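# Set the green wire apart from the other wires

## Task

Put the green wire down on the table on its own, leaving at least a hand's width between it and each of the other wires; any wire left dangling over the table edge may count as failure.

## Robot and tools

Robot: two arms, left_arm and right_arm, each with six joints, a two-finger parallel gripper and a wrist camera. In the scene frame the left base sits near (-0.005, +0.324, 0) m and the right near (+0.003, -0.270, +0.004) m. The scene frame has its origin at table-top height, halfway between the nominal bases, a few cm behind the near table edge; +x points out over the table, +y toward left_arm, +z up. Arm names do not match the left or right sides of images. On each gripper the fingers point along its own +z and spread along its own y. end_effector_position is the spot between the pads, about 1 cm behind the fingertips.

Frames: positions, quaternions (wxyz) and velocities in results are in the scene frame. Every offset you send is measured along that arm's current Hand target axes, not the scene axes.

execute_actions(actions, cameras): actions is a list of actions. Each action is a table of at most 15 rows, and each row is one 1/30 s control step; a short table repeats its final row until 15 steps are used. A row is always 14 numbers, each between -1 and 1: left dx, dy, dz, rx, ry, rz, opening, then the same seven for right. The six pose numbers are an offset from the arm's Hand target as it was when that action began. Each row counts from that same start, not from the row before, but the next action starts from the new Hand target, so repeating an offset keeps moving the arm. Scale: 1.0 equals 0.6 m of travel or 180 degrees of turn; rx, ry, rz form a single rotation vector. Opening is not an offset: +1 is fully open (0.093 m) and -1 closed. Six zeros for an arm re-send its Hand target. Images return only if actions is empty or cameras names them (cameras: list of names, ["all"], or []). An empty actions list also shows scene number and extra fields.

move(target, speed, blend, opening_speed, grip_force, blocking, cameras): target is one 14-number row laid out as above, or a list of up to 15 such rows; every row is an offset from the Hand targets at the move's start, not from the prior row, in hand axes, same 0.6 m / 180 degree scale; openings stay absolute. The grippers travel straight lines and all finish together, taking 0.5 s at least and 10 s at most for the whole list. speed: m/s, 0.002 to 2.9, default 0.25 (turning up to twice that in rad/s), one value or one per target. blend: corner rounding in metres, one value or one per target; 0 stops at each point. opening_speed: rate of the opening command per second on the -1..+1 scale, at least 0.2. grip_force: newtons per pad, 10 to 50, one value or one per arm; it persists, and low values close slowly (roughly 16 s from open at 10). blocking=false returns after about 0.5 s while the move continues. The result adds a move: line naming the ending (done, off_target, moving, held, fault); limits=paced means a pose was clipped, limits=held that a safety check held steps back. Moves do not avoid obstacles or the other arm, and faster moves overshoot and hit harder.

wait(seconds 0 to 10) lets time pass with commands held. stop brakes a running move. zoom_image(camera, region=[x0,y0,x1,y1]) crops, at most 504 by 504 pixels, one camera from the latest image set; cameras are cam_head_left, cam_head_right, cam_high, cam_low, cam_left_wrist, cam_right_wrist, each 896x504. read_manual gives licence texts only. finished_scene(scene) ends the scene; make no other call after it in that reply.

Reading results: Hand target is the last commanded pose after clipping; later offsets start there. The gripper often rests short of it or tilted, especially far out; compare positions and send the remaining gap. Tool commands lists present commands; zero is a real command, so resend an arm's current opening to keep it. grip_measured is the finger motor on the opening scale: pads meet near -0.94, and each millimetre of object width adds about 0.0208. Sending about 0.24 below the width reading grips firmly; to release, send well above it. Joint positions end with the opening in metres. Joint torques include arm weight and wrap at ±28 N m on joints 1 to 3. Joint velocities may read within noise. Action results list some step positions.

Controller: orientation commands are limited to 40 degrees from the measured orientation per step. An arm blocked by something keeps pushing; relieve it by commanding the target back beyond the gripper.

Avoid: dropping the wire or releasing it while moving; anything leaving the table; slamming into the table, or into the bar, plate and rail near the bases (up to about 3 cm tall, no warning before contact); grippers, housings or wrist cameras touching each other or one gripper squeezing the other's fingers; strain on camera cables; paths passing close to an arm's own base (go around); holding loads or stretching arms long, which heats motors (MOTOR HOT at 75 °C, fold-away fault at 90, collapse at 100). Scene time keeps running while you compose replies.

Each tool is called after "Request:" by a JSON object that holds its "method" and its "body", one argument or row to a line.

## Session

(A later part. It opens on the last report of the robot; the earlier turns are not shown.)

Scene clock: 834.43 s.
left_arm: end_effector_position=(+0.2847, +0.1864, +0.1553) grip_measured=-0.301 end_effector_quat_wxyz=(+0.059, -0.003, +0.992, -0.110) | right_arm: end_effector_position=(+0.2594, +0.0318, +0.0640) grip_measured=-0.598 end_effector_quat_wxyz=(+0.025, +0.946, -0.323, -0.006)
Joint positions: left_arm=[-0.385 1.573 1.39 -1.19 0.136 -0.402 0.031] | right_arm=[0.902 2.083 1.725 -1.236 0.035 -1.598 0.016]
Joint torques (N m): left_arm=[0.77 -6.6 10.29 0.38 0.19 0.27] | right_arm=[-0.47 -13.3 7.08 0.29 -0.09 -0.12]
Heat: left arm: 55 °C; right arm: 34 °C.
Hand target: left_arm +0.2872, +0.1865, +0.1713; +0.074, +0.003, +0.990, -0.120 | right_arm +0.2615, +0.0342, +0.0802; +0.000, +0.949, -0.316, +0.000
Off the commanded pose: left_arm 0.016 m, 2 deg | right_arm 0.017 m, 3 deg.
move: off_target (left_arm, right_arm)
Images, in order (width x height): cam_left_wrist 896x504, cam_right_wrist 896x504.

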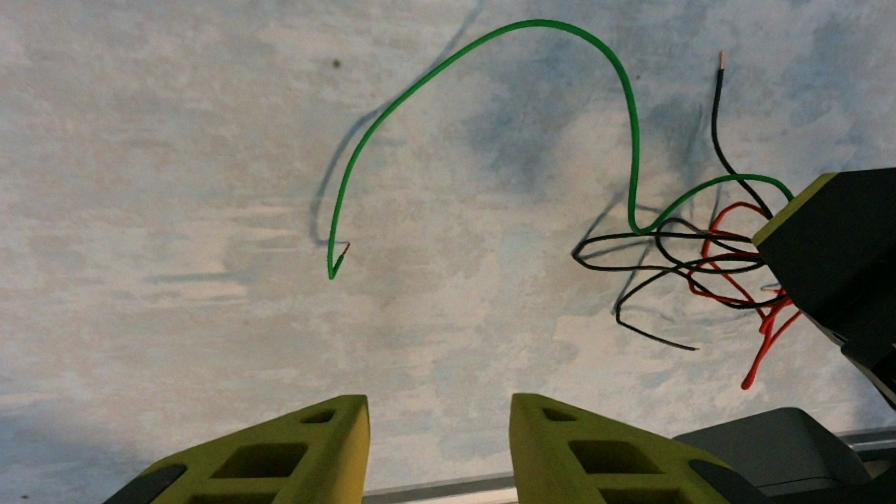

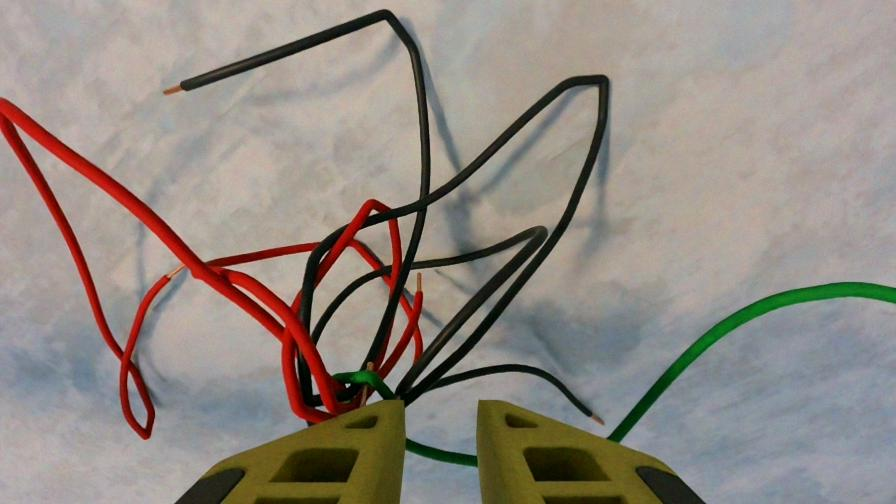

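Request:
{"method": "move", "body": {
  "target": [
    [0, 0, 0, 0, 0, 0, -0.3, 0, 0, -0.05, 0, 0, 0, -0.6],
    [0, 0, 0, 0, 0, 0, -0.3, 0, 0.0217, -0.05, 0, 0, 0, -0.6]
  ],
  "speed": 0.1,
  "cameras": ["cam_left_wrist", "cam_right_wrist"]
}}

Request:
{"method": "zoom_image", "body": {
  "camera": "cam_right_wrist",
  "region": [330, 300, 510, 440]
}}

Scene clock: 837.27 s.
left_arm: end_effector_position=(+0.2847, +0.1864, +0.1553) grip_measured=-0.301 end_effector_quat_wxyz=(+0.059, -0.003, +0.992, -0.110) | right_arm: end_effector_position=(+0.2541, +0.0240, +0.0909) grip_measured=-0.598 end_effector_quat_wxyz=(+0.024, +0.946, -0.322, -0.006)
Joint positions: left_arm=[-0.385 1.573 1.39 -1.19 0.136 -0.402 0.031] | right_arm=[0.902 2.03 1.751 -1.313 0.035 -1.598 0.016]
Joint torques (N m): left_arm=[0.79 -6.61 10.29 0.38 0.19 0.27] | right_arm=[-0.51 -13.53 7.2 0.17 -0.09 -0.11]
Heat: left arm: 55 °C; right arm: 36 °C.
Hand target: left_arm +0.2872, +0.1865, +0.1713; +0.074, +0.003, +0.990, -0.120 | right_arm +0.2538, +0.0239, +0.1102; +0.000, +0.949, -0.316, +0.000
Off the commanded pose: left_arm 0.016 m, 2 deg | right_arm 0.019 m, 3 deg.
move: off_target (left_arm, right_arm)
Images, in order (width x height): cam_left_wrist 896x504, cam_right_wrist 896x504.

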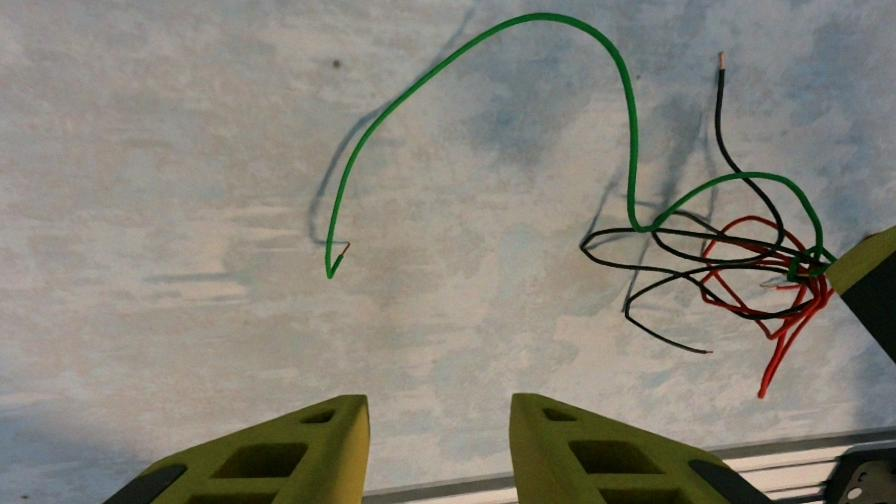

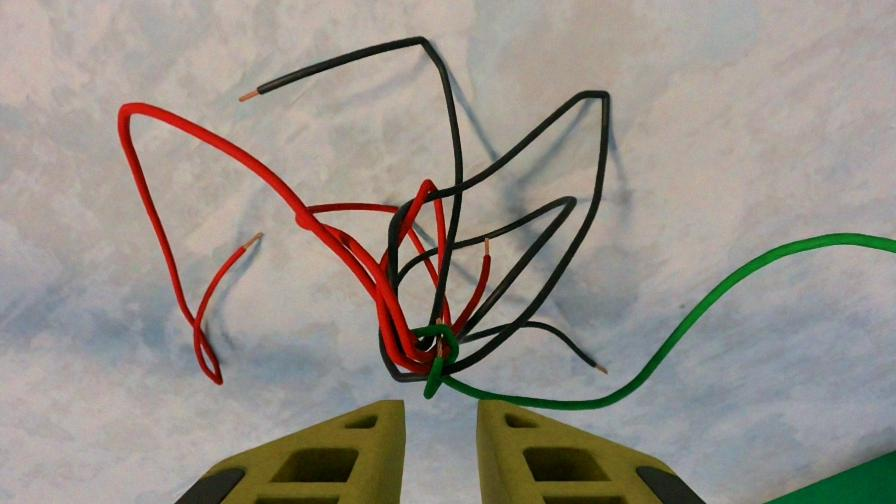

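Scaled by 2.800 from the camera's 896x504 image, which has a finer 1280x720 frame.

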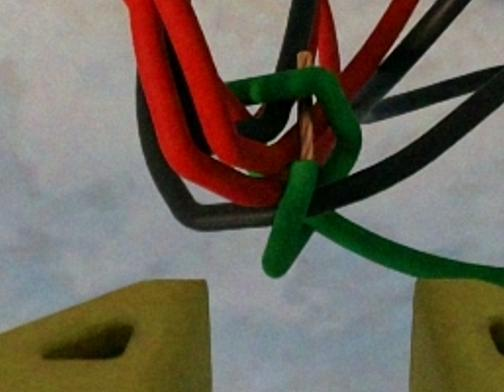

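Request:
{"method": "move", "body": {
  "target": [
    [0, 0, 0, 0, 0, 0, -0.3, 0.0333, 0.0117, 0, 0, 0, 0, -0.66],
    [0, 0, 0, 0, 0, 0, -0.3, 0.0333, 0.0117, 0.035, 0, 0, 0, -0.66]
  ],
  "speed": 0.07,
  "cameras": ["cam_right_wrist"]
}}

Request:
{"method": "zoom_image", "body": {
  "camera": "cam_right_wrist",
  "region": [350, 340, 530, 504]
}}

Scene clock: 845.13 s.
left_arm: end_effector_position=(+0.2847, +0.1864, +0.1553) grip_measured=-0.301 end_effector_quat_wxyz=(+0.059, -0.003, +0.992, -0.110) | right_arm: end_effector_position=(+0.2624, +0.0039, +0.0723) grip_measured=-0.658 end_effector_quat_wxyz=(+0.029, +0.947, -0.321, -0.008)
Joint positions: left_arm=[-0.385 1.573 1.39 -1.19 0.136 -0.402 0.031] | right_arm=[0.85 2.008 1.647 -1.239 0.035 -1.653 0.014]
Joint torques (N m): left_arm=[0.77 -6.6 10.3 0.38 0.19 0.27] | right_arm=[-0.69 -13.05 7.08 0.3 -0.11 -0.11]
Heat: left arm: 55 °C; right arm: 42 °C.
Hand target: left_arm +0.2872, +0.1865, +0.1713; +0.074, +0.003, +0.990, -0.120 | right_arm +0.2655, +0.0063, +0.0893; +0.000, +0.949, -0.316, +0.000
Off the commanded pose: left_arm 0.016 m, 2 deg | right_arm 0.017 m, 3 deg.
move: off_target (left_arm, right_arm)
Images, in order (width x height): cam_right_wrist 896x504.

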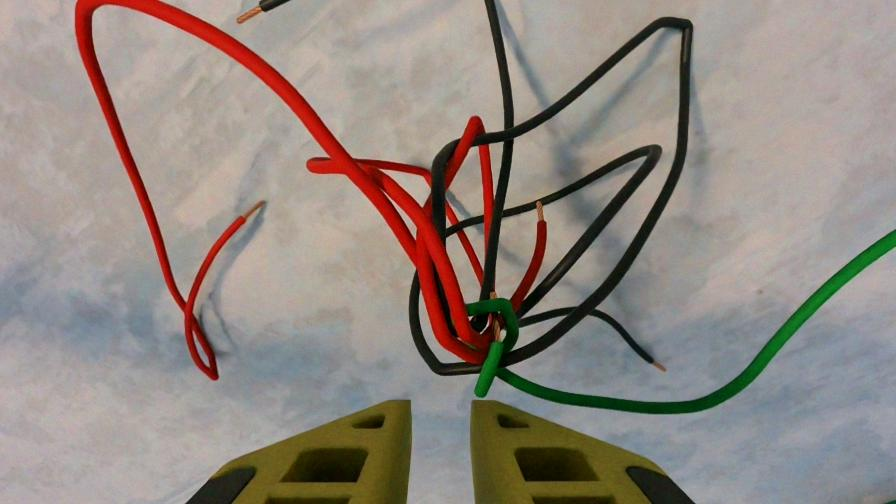

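Scaled by 2.800 from the camera's 896x504 image, which has a finer 1280x720 frame.

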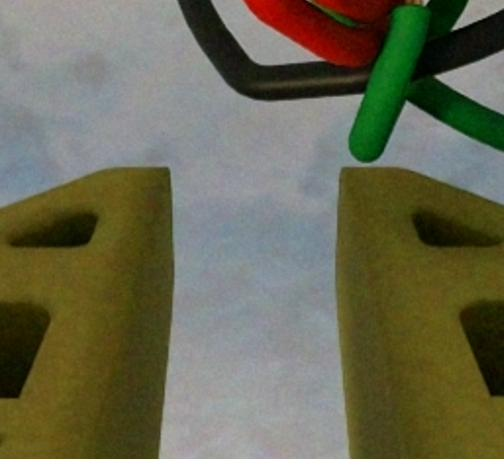

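Request:
{"method": "move", "body": {
  "target": [
    [0, 0, 0, 0, 0, 0, -0.3, 0.0025, -0.0183, 0, 0, 0, 0, -0.66],
    [0, 0, 0, 0, 0, 0, -0.3, 0.0025, -0.0183, 0.0233, 0, 0, 0, -0.66]
  ],
  "speed": 0.06,
  "cameras": ["cam_right_wrist"]
}}

Request:
{"method": "zoom_image", "body": {
  "camera": "cam_right_wrist",
  "region": [350, 340, 530, 504]
}}

Scene clock: 850.53 s.
left_arm: end_effector_position=(+0.2847, +0.1864, +0.1553) grip_measured=-0.301 end_effector_quat_wxyz=(+0.059, -0.003, +0.992, -0.110) | right_arm: end_effector_position=(+0.2710, +0.0131, +0.0763) grip_measured=-0.658 end_effector_quat_wxyz=(+0.006, +0.947, -0.321, +0.001)
Joint positions: left_arm=[-0.385 1.573 1.39 -1.19 0.136 -0.402 0.031] | right_arm=[0.85 2.008 1.665 -1.208 0.035 -1.656 0.014]
Joint torques (N m): left_arm=[0.77 -6.61 10.3 0.38 0.19 0.27] | right_arm=[-0.87 -8.9 7.16 0.41 -0.13 -0.11]
Heat: left arm: 54 °C; right arm: 44 °C.
Hand target: left_arm +0.2872, +0.1865, +0.1713; +0.074, +0.003, +0.990, -0.120 | right_arm +0.2732, +0.0142, +0.0752; +0.000, +0.949, -0.316, +0.000
Off the commanded pose: left_arm 0.016 m, 2 deg | right_arm 0.003 m, 1 deg.
move: off_target (left_arm)
Images, in order (width x height): cam_right_wrist 896x504.

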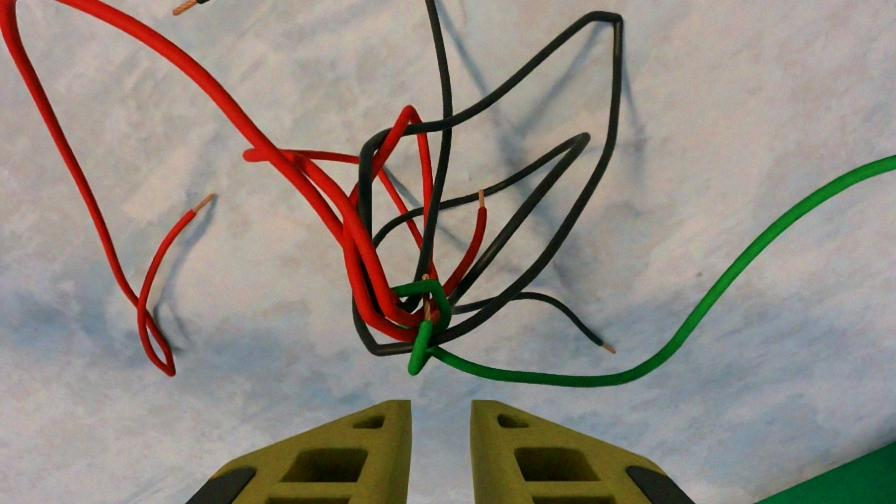

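Scaled by 2.800 from the camera's 896x504 image, which has a finer 1280x720 frame.

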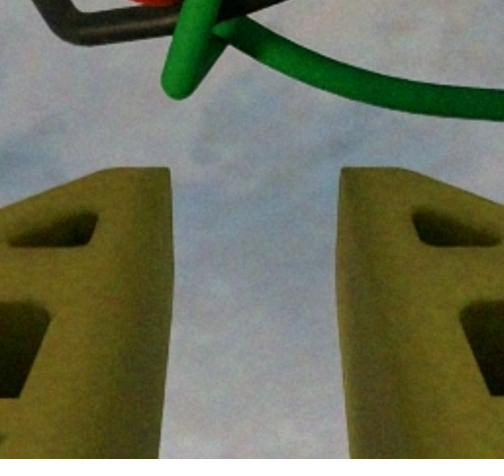

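Request:
{"method": "move", "body": {
  "target": [0, 0, 0, 0, 0, 0, -0.3, 0.0017, 0.0075, 0.0167, 0, 0, 0, -0.66],
  "speed": 0.05,
  "cameras": ["cam_right_wrist"]
}}

Request:
{"method": "zoom_image", "body": {
  "camera": "cam_right_wrist",
  "region": [350, 340, 530, 504]
}}

Scene clock: 852.90 s.
left_arm: end_effector_position=(+0.2847, +0.1864, +0.1553) grip_measured=-0.301 end_effector_quat_wxyz=(+0.059, -0.003, +0.992, -0.110) | right_arm: end_effector_position=(+0.2693, +0.0082, +0.0625) grip_measured=-0.658 end_effector_quat_wxyz=(+0.011, +0.947, -0.322, -0.001)
Joint positions: left_arm=[-0.385 1.573 1.39 -1.19 0.136 -0.402 0.031] | right_arm=[0.843 2.008 1.609 -1.163 0.035 -1.66 0.014]
Joint torques (N m): left_arm=[0.77 -6.61 10.29 0.39 0.2 0.27] | right_arm=[-0.7 -9.84 7.08 0.37 -0.12 -0.09]
Heat: left arm: 54 °C; right arm: 43 °C.
Hand target: left_arm +0.2872, +0.1865, +0.1713; +0.074, +0.003, +0.990, -0.120 | right_arm +0.2713, +0.0099, +0.0652; +0.000, +0.949, -0.316, +0.000
Off the commanded pose: left_arm 0.016 m, 2 deg | right_arm 0.004 m, 1 deg.
move: off_target (left_arm)
Images, in order (width x height): cam_right_wrist 896x504.

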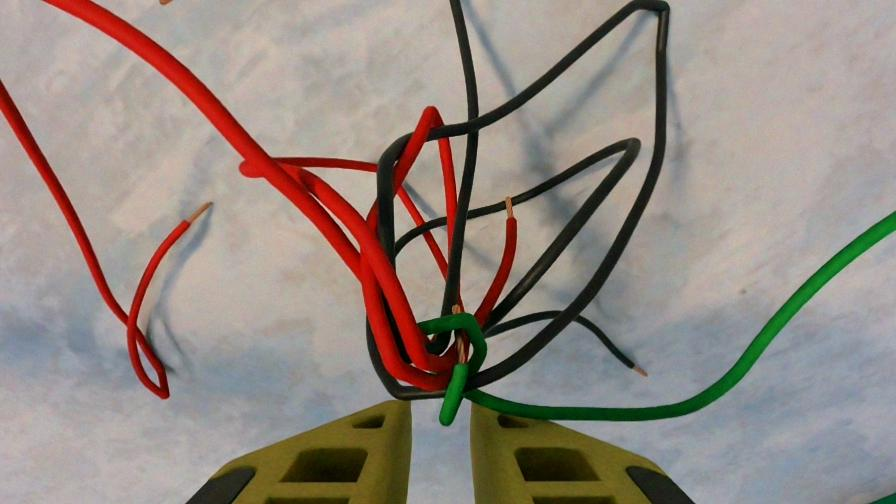

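Scaled by 2.800 from the camera's 896x504 image, which has a finer 1280x720 frame.

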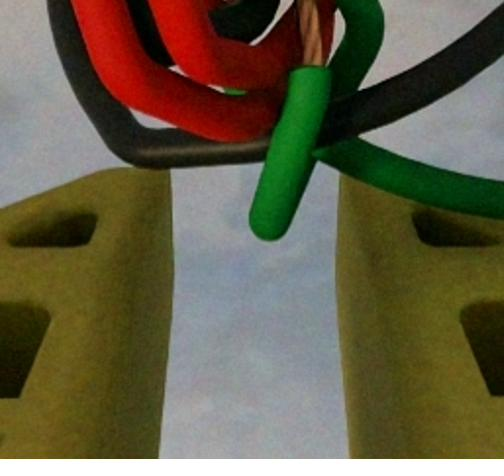

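Request:
{"method": "move", "body": {
  "target": [
    [0, 0, 0, 0, 0, 0, -0.3, -0.0033, -0.0033, 0.0108, 0, 0, 0, -0.66],
    [0, 0, 0, 0, 0, 0, -0.3, -0.0033, -0.0033, 0.0108, 0, 0, 0, -1]
  ],
  "speed": 0.05,
  "cameras": ["cam_right_wrist"]
}}

Request:
{"method": "zoom_image", "body": {
  "camera": "cam_right_wrist",
  "region": [350, 340, 530, 504]
}}

Scene clock: 856.90 s.
left_arm: end_effector_position=(+0.2847, +0.1864, +0.1553) grip_measured=-0.301 end_effector_quat_wxyz=(+0.059, -0.003, +0.992, -0.110) | right_arm: end_effector_position=(+0.2711, +0.0102, +0.0603) grip_measured=-0.977 end_effector_quat_wxyz=(+0.005, +0.947, -0.322, +0.002)
Joint positions: left_arm=[-0.385 1.573 1.39 -1.19 0.136 -0.402 0.031] | right_arm=[0.843 2.008 1.601 -1.141 0.035 -1.66 0]
Joint torques (N m): left_arm=[0.77 -6.61 10.29 0.38 0.19 0.27] | right_arm=[-0.29 -8.79 7.15 0.41 -0.12 -0.04]
Heat: left arm: 54 °C; right arm: 43 °C.
Hand target: left_arm +0.2872, +0.1865, +0.1713; +0.074, +0.003, +0.990, -0.120 | right_arm +0.2710, +0.0127, +0.0588; +0.000, +0.949, -0.316, +0.000
Off the commanded pose: left_arm 0.016 m, 2 deg | right_arm 0.003 m, 1 deg.
move: off_target (left_arm)
Images, in order (width x height): cam_right_wrist 896x504.

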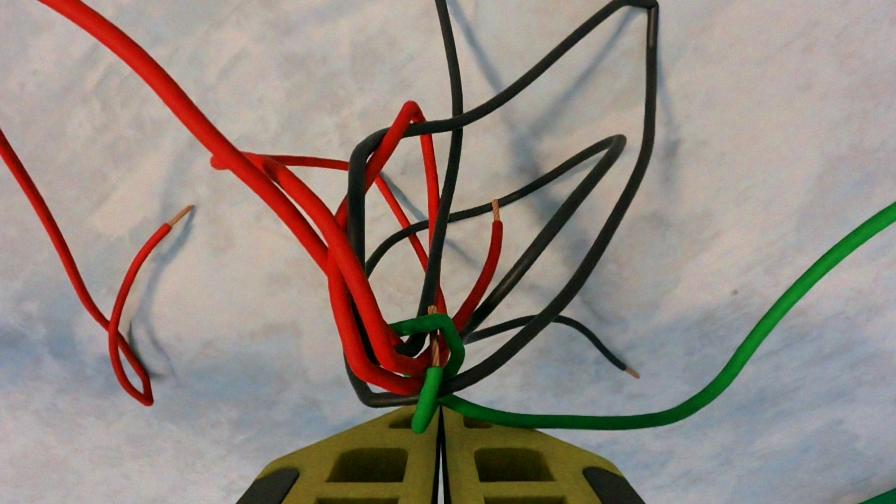

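Scaled by 2.800 from the camera's 896x504 image, which has a finer 1280x720 frame.

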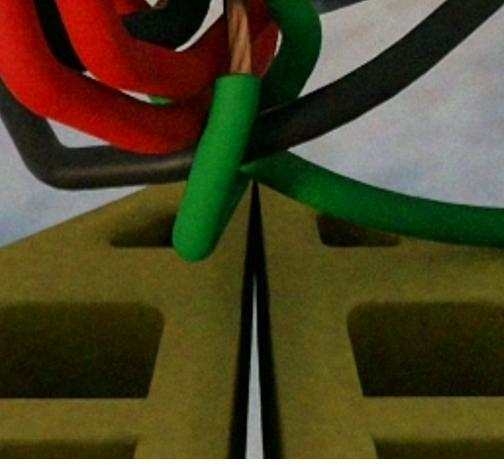

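Request:
{"method": "move", "body": {
  "target": [
    [0, 0, 0, 0, 0, 0, -0.3, 0, 0, 0, 0, 0, 0, -0.6],
    [0, 0, 0, 0, 0, 0, -0.3, 0, 0, -0.0417, 0, 0, 0, -0.6],
    [0, 0, 0, 0, 0, 0, -0.3, -0.0217, 0.0025, -0.0417, 0, 0, 0, -0.6],
    [0, 0, 0, 0, 0, 0, -0.3, -0.0217, 0.0025, -0.015, 0, 0, 0, -0.6]
  ],
  "speed": 0.08,
  "cameras": ["cam_right_wrist", "cam_left_wrist"]
}}

Request:
{"method": "zoom_image", "body": {
  "camera": "cam_right_wrist",
  "region": [350, 340, 530, 504]
}}

Scene clock: 862.03 s.
left_arm: end_effector_position=(+0.2847, +0.1864, +0.1553) grip_measured=-0.301 end_effector_quat_wxyz=(+0.059, -0.003, +0.992, -0.110) | right_arm: end_effector_position=(+0.2603, +0.0147, +0.0632) grip_measured=-0.602 end_effector_quat_wxyz=(+0.013, +0.949, -0.315, -0.001)
Joint positions: left_arm=[-0.385 1.573 1.39 -1.19 0.136 -0.402 0.031] | right_arm=[0.873 2.008 1.611 -1.17 0.036 -1.645 0.016]
Joint torques (N m): left_arm=[0.79 -6.61 10.29 0.38 0.19 0.27] | right_arm=[0.09 -10.09 7.17 0.41 -0.11 0.18]
Heat: left arm: 53 °C; right arm: 44 °C.
Hand target: left_arm +0.2872, +0.1865, +0.1713; +0.074, +0.003, +0.990, -0.120 | right_arm +0.2597, +0.0193, +0.0678; +0.000, +0.949, -0.316, +0.000
Off the commanded pose: left_arm 0.016 m, 2 deg | right_arm 0.006 m, 1 deg.
move: off_target (left_arm)
Images, in order (width x height): cam_left_wrist 896x504, cam_right_wrist 896x504.

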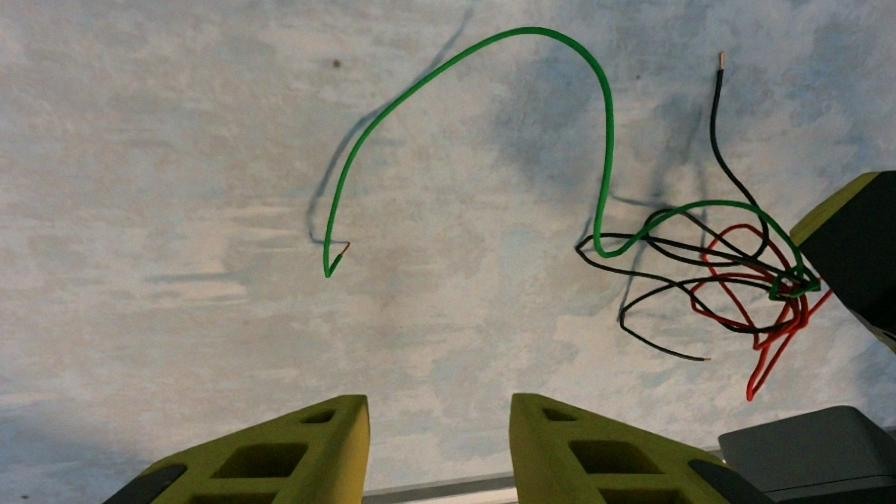

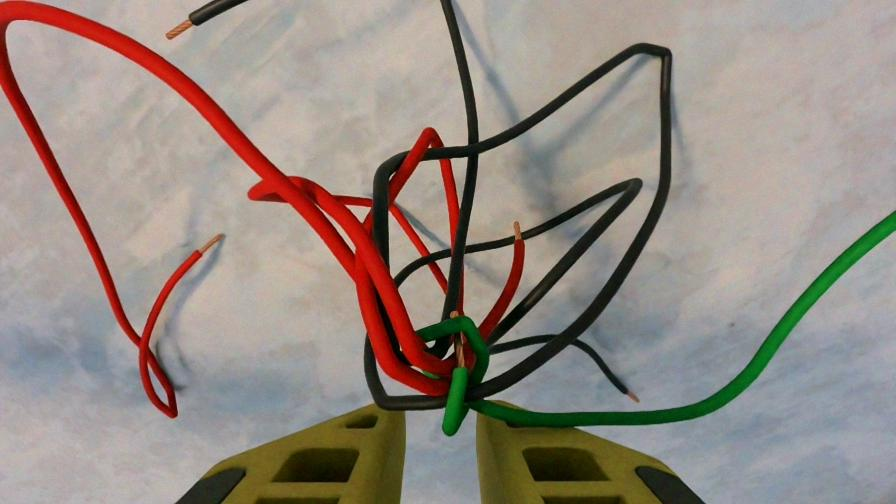

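Scaled by 2.800 from the camera's 896x504 image, which has a finer 1280x720 frame.

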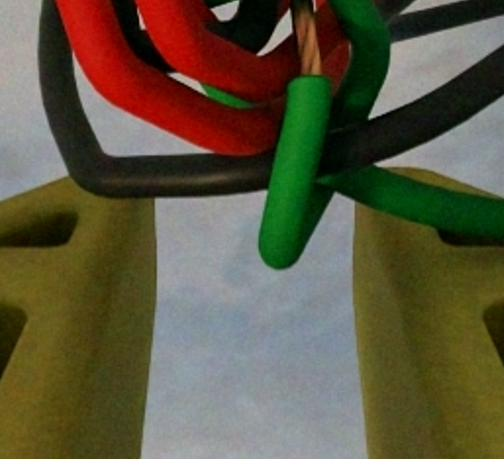

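Request:
{"method": "move", "body": {
  "target": [
    [0, 0, 0, 0, 0, 0, -0.3, 0, 0, -0.075, 0, 0, 0, -0.6],
    [0, 0, 0, 0, 0, 0, -0.3, -0.03, 0, -0.075, 0, 0, 0, -0.6]
  ],
  "speed": 0.1,
  "cameras": ["cam_right_wrist", "cam_left_wrist"]
}}

Request:
{"method": "zoom_image", "body": {
  "camera": "cam_right_wrist",
  "region": [350, 320, 530, 484]
}}

Scene clock: 865.60 s.
left_arm: end_effector_position=(+0.2847, +0.1864, +0.1553) grip_measured=-0.301 end_effector_quat_wxyz=(+0.059, -0.003, +0.992, -0.110) | right_arm: end_effector_position=(+0.2471, +0.0283, +0.0948) grip_measured=-0.602 end_effector_quat_wxyz=(+0.017, +0.949, -0.314, -0.002)
Joint positions: left_arm=[-0.385 1.573 1.39 -1.19 0.136 -0.402 0.031] | right_arm=[0.925 2.008 1.734 -1.302 0.036 -1.595 0.016]
Joint torques (N m): left_arm=[0.79 -6.61 10.29 0.38 0.2 0.27] | right_arm=[-0.01 -11.92 9.61 -0.05 -0.14 0.16]
Heat: left arm: 53 °C; right arm: 44 °C.
Hand target: left_arm +0.2872, +0.1865, +0.1713; +0.074, +0.003, +0.990, -0.120 | right_arm +0.2453, +0.0302, +0.1127; +0.000, +0.949, -0.316, +0.000
Off the commanded pose: left_arm 0.016 m, 2 deg | right_arm 0.018 m, 2 deg.
move: off_target (left_arm, right_arm)
Images, in order (width x height): cam_left_wrist 896x504, cam_right_wrist 896x504.

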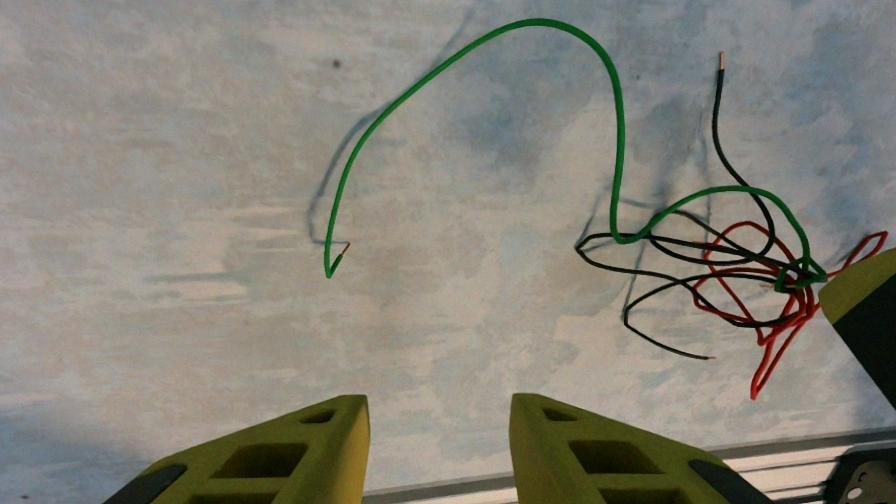

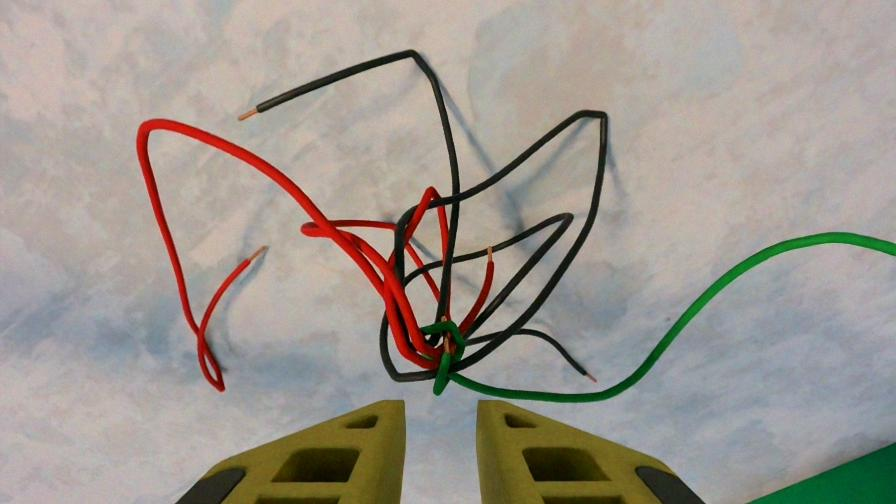

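Scaled by 2.800 from the camera's 896x504 image, which has a finer 1280x720 frame.

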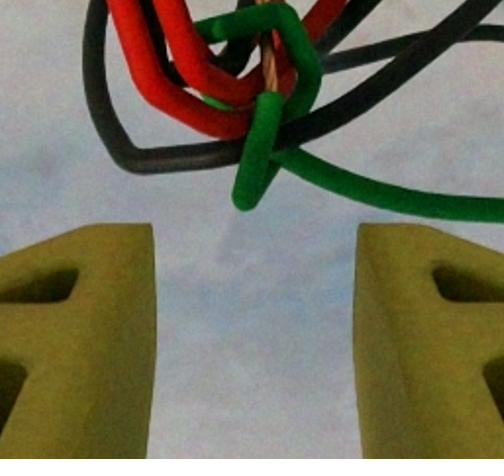

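Request:
{"method": "move", "body": {
  "target": [0, 0, 0, 0, 0, 0, -0.3, -0.0017, -0.0017, 0.025, 0, 0, 0, -0.7],
  "speed": 0.05,
  "cameras": ["cam_right_wrist"]
}}

Request:
{"method": "zoom_image", "body": {
  "camera": "cam_right_wrist",
  "region": [350, 340, 530, 504]
}}

Scene clock: 876.07 s.
left_arm: end_effector_position=(+0.2847, +0.1864, +0.1553) grip_measured=-0.301 end_effector_quat_wxyz=(+0.059, -0.003, +0.992, -0.110) | right_arm: end_effector_position=(+0.2459, +0.0270, +0.0888) grip_measured=-0.698 end_effector_quat_wxyz=(+0.019, +0.949, -0.315, -0.003)
Joint positions: left_arm=[-0.385 1.573 1.39 -1.19 0.136 -0.402 0.031] | right_arm=[0.925 2.008 1.71 -1.284 0.036 -1.593 0.012]
Joint torques (N m): left_arm=[0.77 -6.61 10.29 0.38 0.2 0.27] | right_arm=[0.01 -11.23 7.15 0.38 -0.14 0.17]
Heat: left arm: 53 °C; right arm: 46 °C.
Hand target: left_arm +0.2872, +0.1865, +0.1713; +0.074, +0.003, +0.990, -0.120 | right_arm +0.2450, +0.0316, +0.0977; +0.000, +0.949, -0.316, +0.000
Off the commanded pose: left_arm 0.016 m, 2 deg | right_arm 0.010 m, 2 deg.
move: off_target (left_arm)
Images, in order (width x height): cam_right_wrist 896x504.

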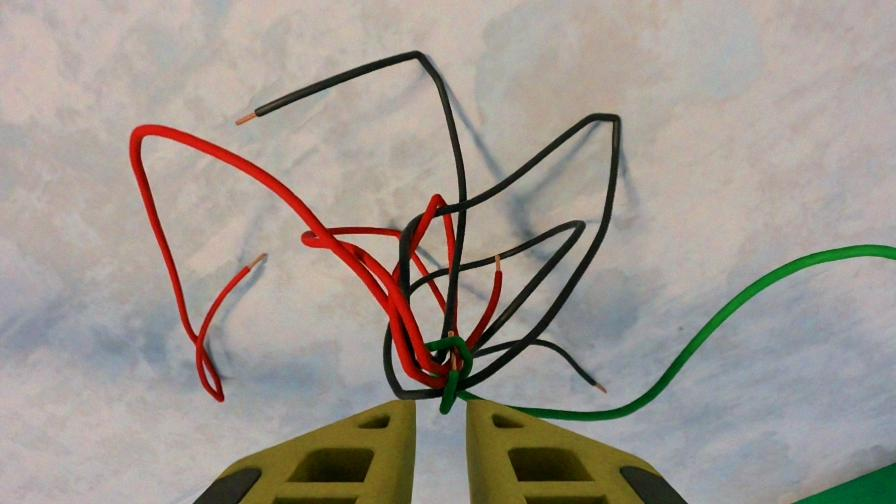

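Scaled by 2.800 from the camera's 896x504 image, which has a finer 1280x720 frame.

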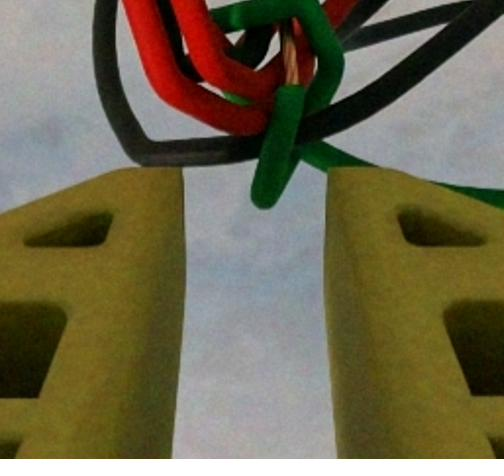

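Request:
{"method": "move", "body": {
  "target": [0, 0, 0, 0, 0, 0, -0.3, 0.0025, 0, 0.0133, 0, 0, 0, -0.7],
  "speed": 0.05,
  "cameras": ["cam_right_wrist"]
}}

Request:
{"method": "zoom_image", "body": {
  "camera": "cam_right_wrist",
  "region": [350, 340, 530, 504]
}}

Scene clock: 878.30 s.
left_arm: end_effector_position=(+0.2847, +0.1864, +0.1553) grip_measured=-0.301 end_effector_quat_wxyz=(+0.059, -0.003, +0.992, -0.110) | right_arm: end_effector_position=(+0.2457, +0.0271, +0.0819) grip_measured=-0.698 end_effector_quat_wxyz=(+0.018, +0.949, -0.315, -0.003)
Joint positions: left_arm=[-0.385 1.573 1.39 -1.19 0.136 -0.402 0.031] | right_arm=[0.925 2.008 1.683 -1.253 0.036 -1.593 0.012]
Joint torques (N m): left_arm=[0.77 -6.61 10.29 0.38 0.19 0.27] | right_arm=[-0.36 -11.02 6.99 0.36 -0.1 0.1]
Heat: left arm: 53 °C; right arm: 46 °C.
Hand target: left_arm +0.2872, +0.1865, +0.1713; +0.074, +0.003, +0.990, -0.120 | right_arm +0.2462, +0.0307, +0.0898; +0.000, +0.949, -0.316, +0.000
Off the commanded pose: left_arm 0.016 m, 2 deg | right_arm 0.009 m, 2 deg.
move: off_target (left_arm)
Images, in order (width x height): cam_right_wrist 896x504.

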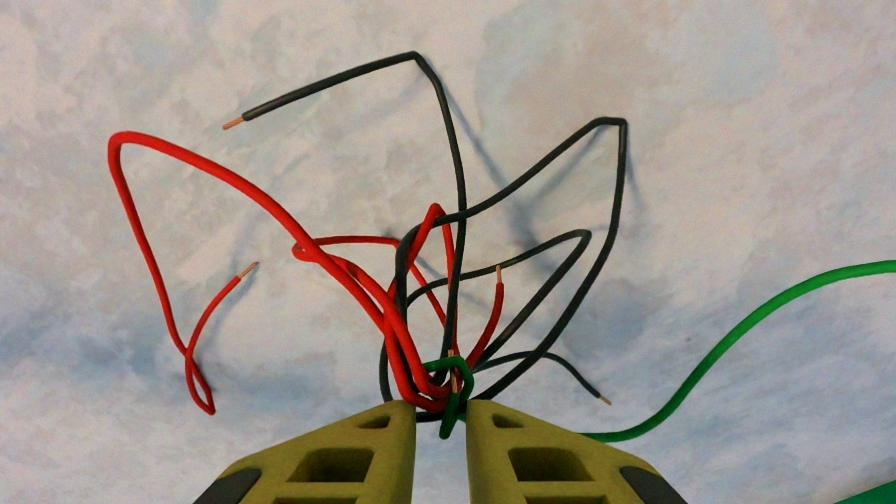

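Scaled by 2.800 from the camera's 896x504 image, which has a finer 1280x720 frame.

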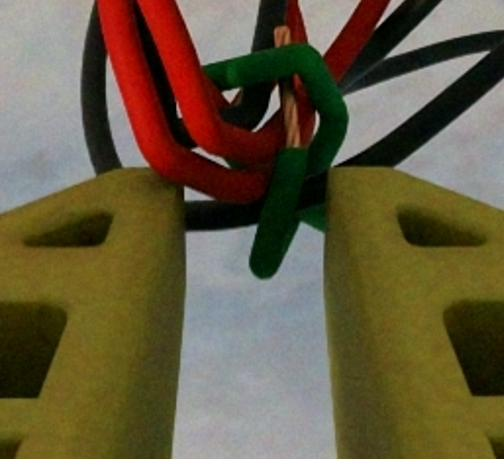

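Request:
{"method": "move", "body": {
  "target": [0, 0, 0, 0, 0, 0, -0.3, 0, 0, 0, 0, 0, 0, -1],
  "speed": 0.05,
  "cameras": ["cam_right_wrist"]
}}

Request:
{"method": "zoom_image", "body": {
  "camera": "cam_right_wrist",
  "region": [350, 340, 530, 504]
}}

Scene clock: 879.77 s.
left_arm: end_effector_position=(+0.2847, +0.1864, +0.1553) grip_measured=-0.301 end_effector_quat_wxyz=(+0.059, -0.003, +0.992, -0.110) | right_arm: end_effector_position=(+0.2458, +0.0272, +0.0818) grip_measured=-0.977 end_effector_quat_wxyz=(+0.018, +0.949, -0.315, -0.003)
Joint positions: left_arm=[-0.385 1.573 1.39 -1.19 0.136 -0.402 0.031] | right_arm=[0.925 2.008 1.683 -1.253 0.036 -1.593 0]
Joint torques (N m): left_arm=[0.77 -6.61 10.29 0.38 0.19 0.27] | right_arm=[-0.21 -11.21 7.1 0.36 -0.11 0.1]
Heat: left arm: 53 °C; right arm: 46 °C.
Hand target: left_arm +0.2872, +0.1865, +0.1713; +0.074, +0.003, +0.990, -0.120 | right_arm +0.2462, +0.0306, +0.0898; +0.000, +0.949, -0.316, +0.000
Off the commanded pose: left_arm 0.016 m, 2 deg | right_arm 0.009 m, 2 deg.
move: off_target (left_arm)
Images, in order (width x height): cam_right_wrist 896x504.

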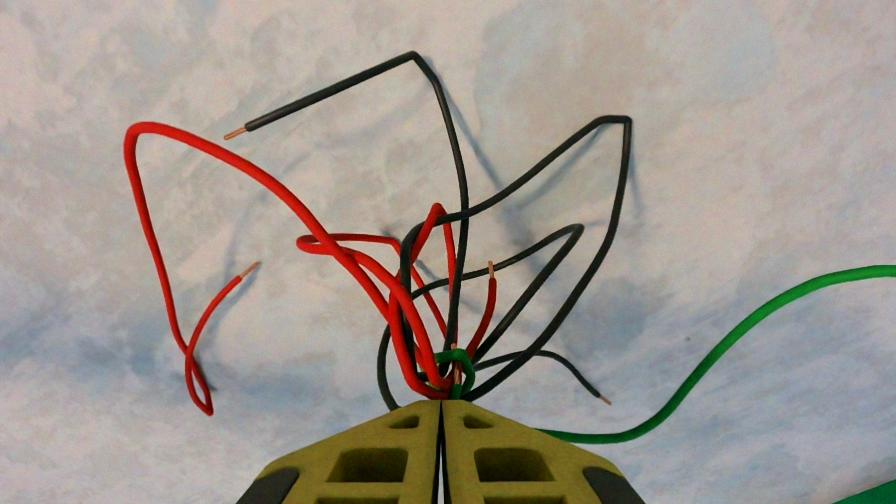

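Scaled by 2.800 from the camera's 896x504 image, which has a finer 1280x720 frame.

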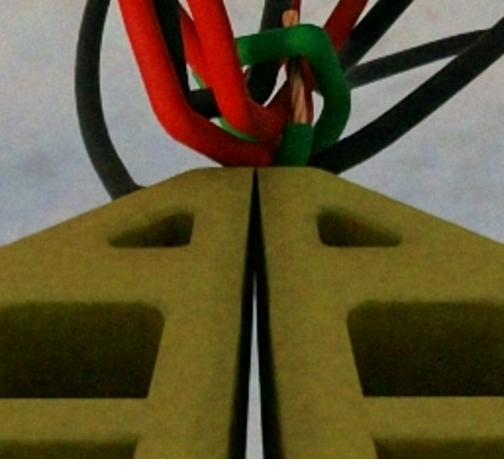

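Request:
{"method": "move", "body": {
  "target": [0, 0, 0, 0, 0, 0, -0.3, 0, 0, -0.042, 0, 0, 0, -1],
  "speed": 0.06,
  "cameras": ["cam_right_wrist"]
}}

Request:
{"method": "zoom_image", "body": {
  "camera": "cam_right_wrist",
  "region": [350, 320, 530, 484]
}}

Scene clock: 882.20 s.
left_arm: end_effector_position=(+0.2847, +0.1864, +0.1553) grip_measured=-0.301 end_effector_quat_wxyz=(+0.059, -0.003, +0.992, -0.110) | right_arm: end_effector_position=(+0.2470, +0.0280, +0.0970) grip_measured=-0.977 end_effector_quat_wxyz=(+0.017, +0.949, -0.315, -0.002)
Joint positions: left_arm=[-0.385 1.573 1.39 -1.19 0.136 -0.402 0.031] | right_arm=[0.925 2.008 1.743 -1.313 0.036 -1.593 0]
Joint torques (N m): left_arm=[0.79 -6.6 10.29 0.38 0.19 0.27] | right_arm=[-0.08 -11.58 10.04 -0.04 -0.1 0.12]
Heat: left arm: 53 °C; right arm: 47 °C.
Hand target: left_arm +0.2872, +0.1865, +0.1713; +0.074, +0.003, +0.990, -0.120 | right_arm +0.2462, +0.0307, +0.1149; +0.000, +0.949, -0.316, +0.000
Off the commanded pose: left_arm 0.016 m, 2 deg | right_arm 0.018 m, 2 deg.
move: off_target (left_arm, right_arm)
Images, in order (width x height): cam_right_wrist 896x504.

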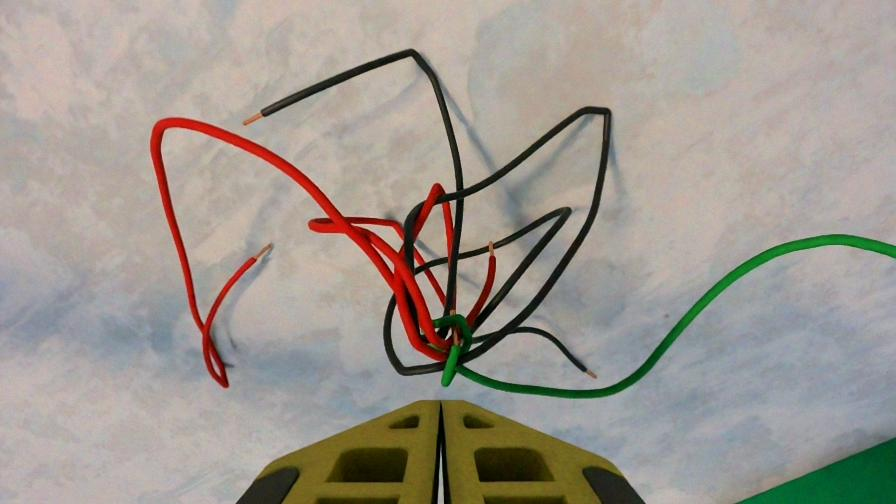

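Scaled by 2.800 from the camera's 896x504 image, which has a finer 1280x720 frame.

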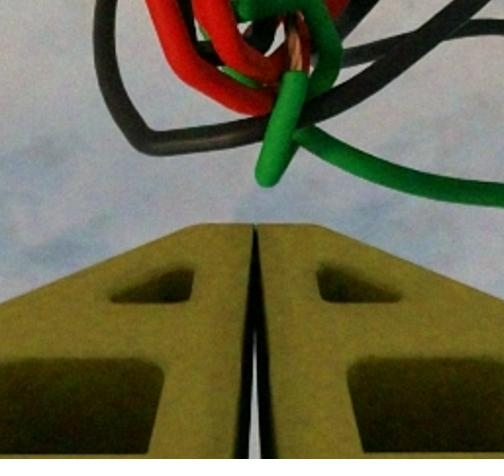

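Request:
{"method": "move", "body": {
  "target": [
    [0, 0, 0, 0, 0, 0, -0.3, 0, 0, 0, 0, 0, 0, -0.7],
    [0, 0, 0, 0, 0, 0, -0.3, 0.0033, -0.0017, 0.0583, 0, 0, 0, -0.7]
  ],
  "speed": 0.06,
  "cameras": ["cam_right_wrist"]
}}

Request:
{"method": "zoom_image", "body": {
  "camera": "cam_right_wrist",
  "region": [350, 340, 530, 504]
}}

Scene clock: 885.47 s.
left_arm: end_effector_position=(+0.2847, +0.1864, +0.1553) grip_measured=-0.301 end_effector_quat_wxyz=(+0.059, -0.003, +0.992, -0.110) | right_arm: end_effector_position=(+0.2464, +0.0283, +0.0754) grip_measured=-0.702 end_effector_quat_wxyz=(+0.014, +0.949, -0.315, -0.001)
Joint positions: left_arm=[-0.385 1.573 1.39 -1.19 0.136 -0.402 0.031] | right_arm=[0.925 2.008 1.657 -1.219 0.036 -1.593 0.012]
Joint torques (N m): left_arm=[0.77 -6.6 10.29 0.38 0.19 0.27] | right_arm=[-0.65 -10.21 7.2 0.4 -0.12 0.04]
Heat: left arm: 52 °C; right arm: 47 °C.
Hand target: left_arm +0.2872, +0.1865, +0.1713; +0.074, +0.003, +0.990, -0.120 | right_arm +0.2484, +0.0303, +0.0800; +0.000, +0.949, -0.316, +0.000
Off the commanded pose: left_arm 0.016 m, 2 deg | right_arm 0.005 m, 2 deg.
move: off_target (left_arm)
Images, in order (width x height): cam_right_wrist 896x504.

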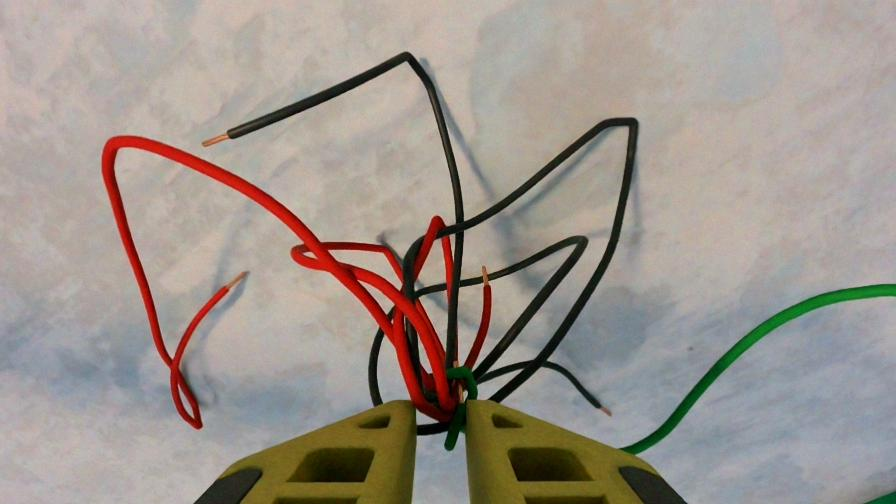

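Scaled by 2.800 from the camera's 896x504 image, which has a finer 1280x720 frame.

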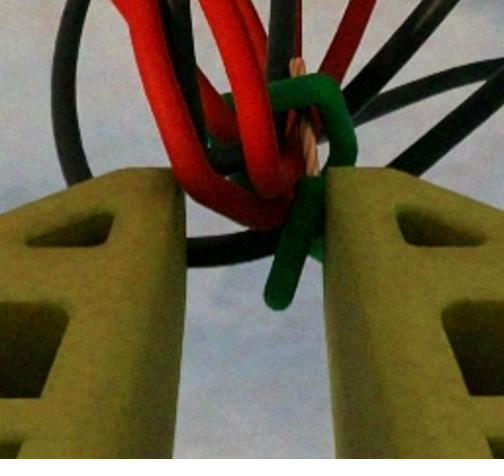

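Request:
{"method": "move", "body": {
  "target": [
    [0, 0, 0, 0, 0, 0, -0.3, 0, 0, 0.005, 0, 0, 0, -1]
  ],
  "speed": 0.05,
  "cameras": ["cam_right_wrist"]
}}

Request:
{"method": "zoom_image", "body": {
  "camera": "cam_right_wrist",
  "region": [350, 340, 530, 504]
}}

Scene clock: 887.10 s.
left_arm: end_effector_position=(+0.2847, +0.1864, +0.1553) grip_measured=-0.301 end_effector_quat_wxyz=(+0.059, -0.003, +0.992, -0.110) | right_arm: end_effector_position=(+0.2469, +0.0291, +0.0731) grip_measured=-0.974 end_effector_quat_wxyz=(+0.011, +0.949, -0.315, +0.000)
Joint positions: left_arm=[-0.385 1.573 1.39 -1.19 0.136 -0.402 0.031] | right_arm=[0.925 2.008 1.648 -1.205 0.036 -1.593 0]
Joint torques (N m): left_arm=[0.77 -6.61 10.29 0.38 0.2 0.27] | right_arm=[-0.73 -10.22 6.97 0.35 -0.14 0.02]
Heat: left arm: 52 °C; right arm: 47 °C.
Hand target: left_arm +0.2872, +0.1865, +0.1713; +0.074, +0.003, +0.990, -0.120 | right_arm +0.2484, +0.0303, +0.0769; +0.000, +0.949, -0.316, +0.000
Off the commanded pose: left_arm 0.016 m, 2 deg | right_arm 0.004 m, 1 deg.
move: off_target (left_arm)
Images, in order (width x height): cam_right_wrist 896x504.

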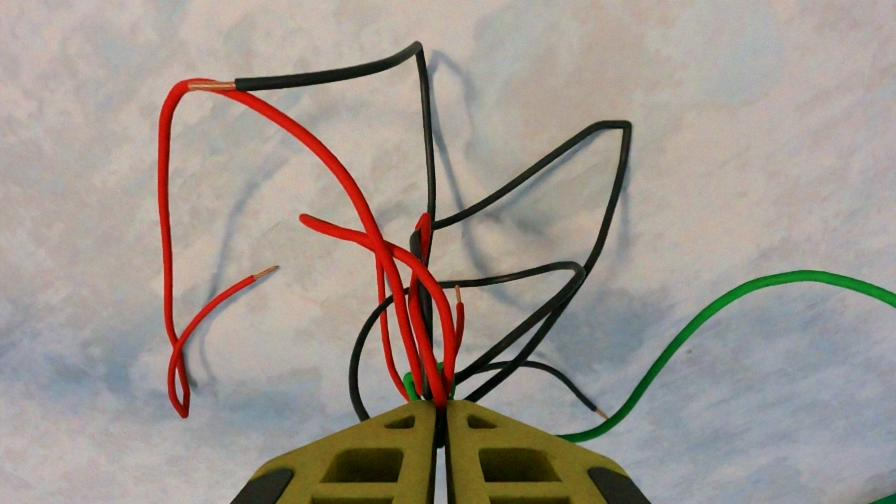

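Scaled by 2.800 from the camera's 896x504 image, which has a finer 1280x720 frame.

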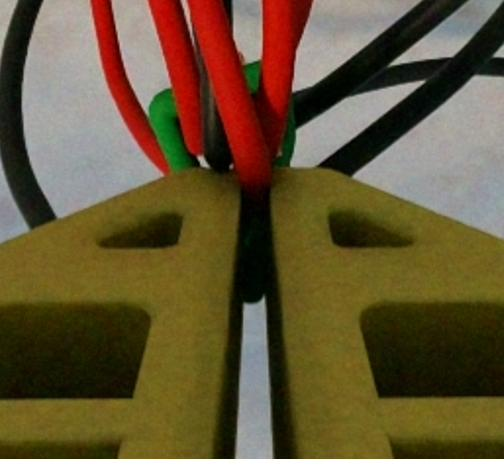

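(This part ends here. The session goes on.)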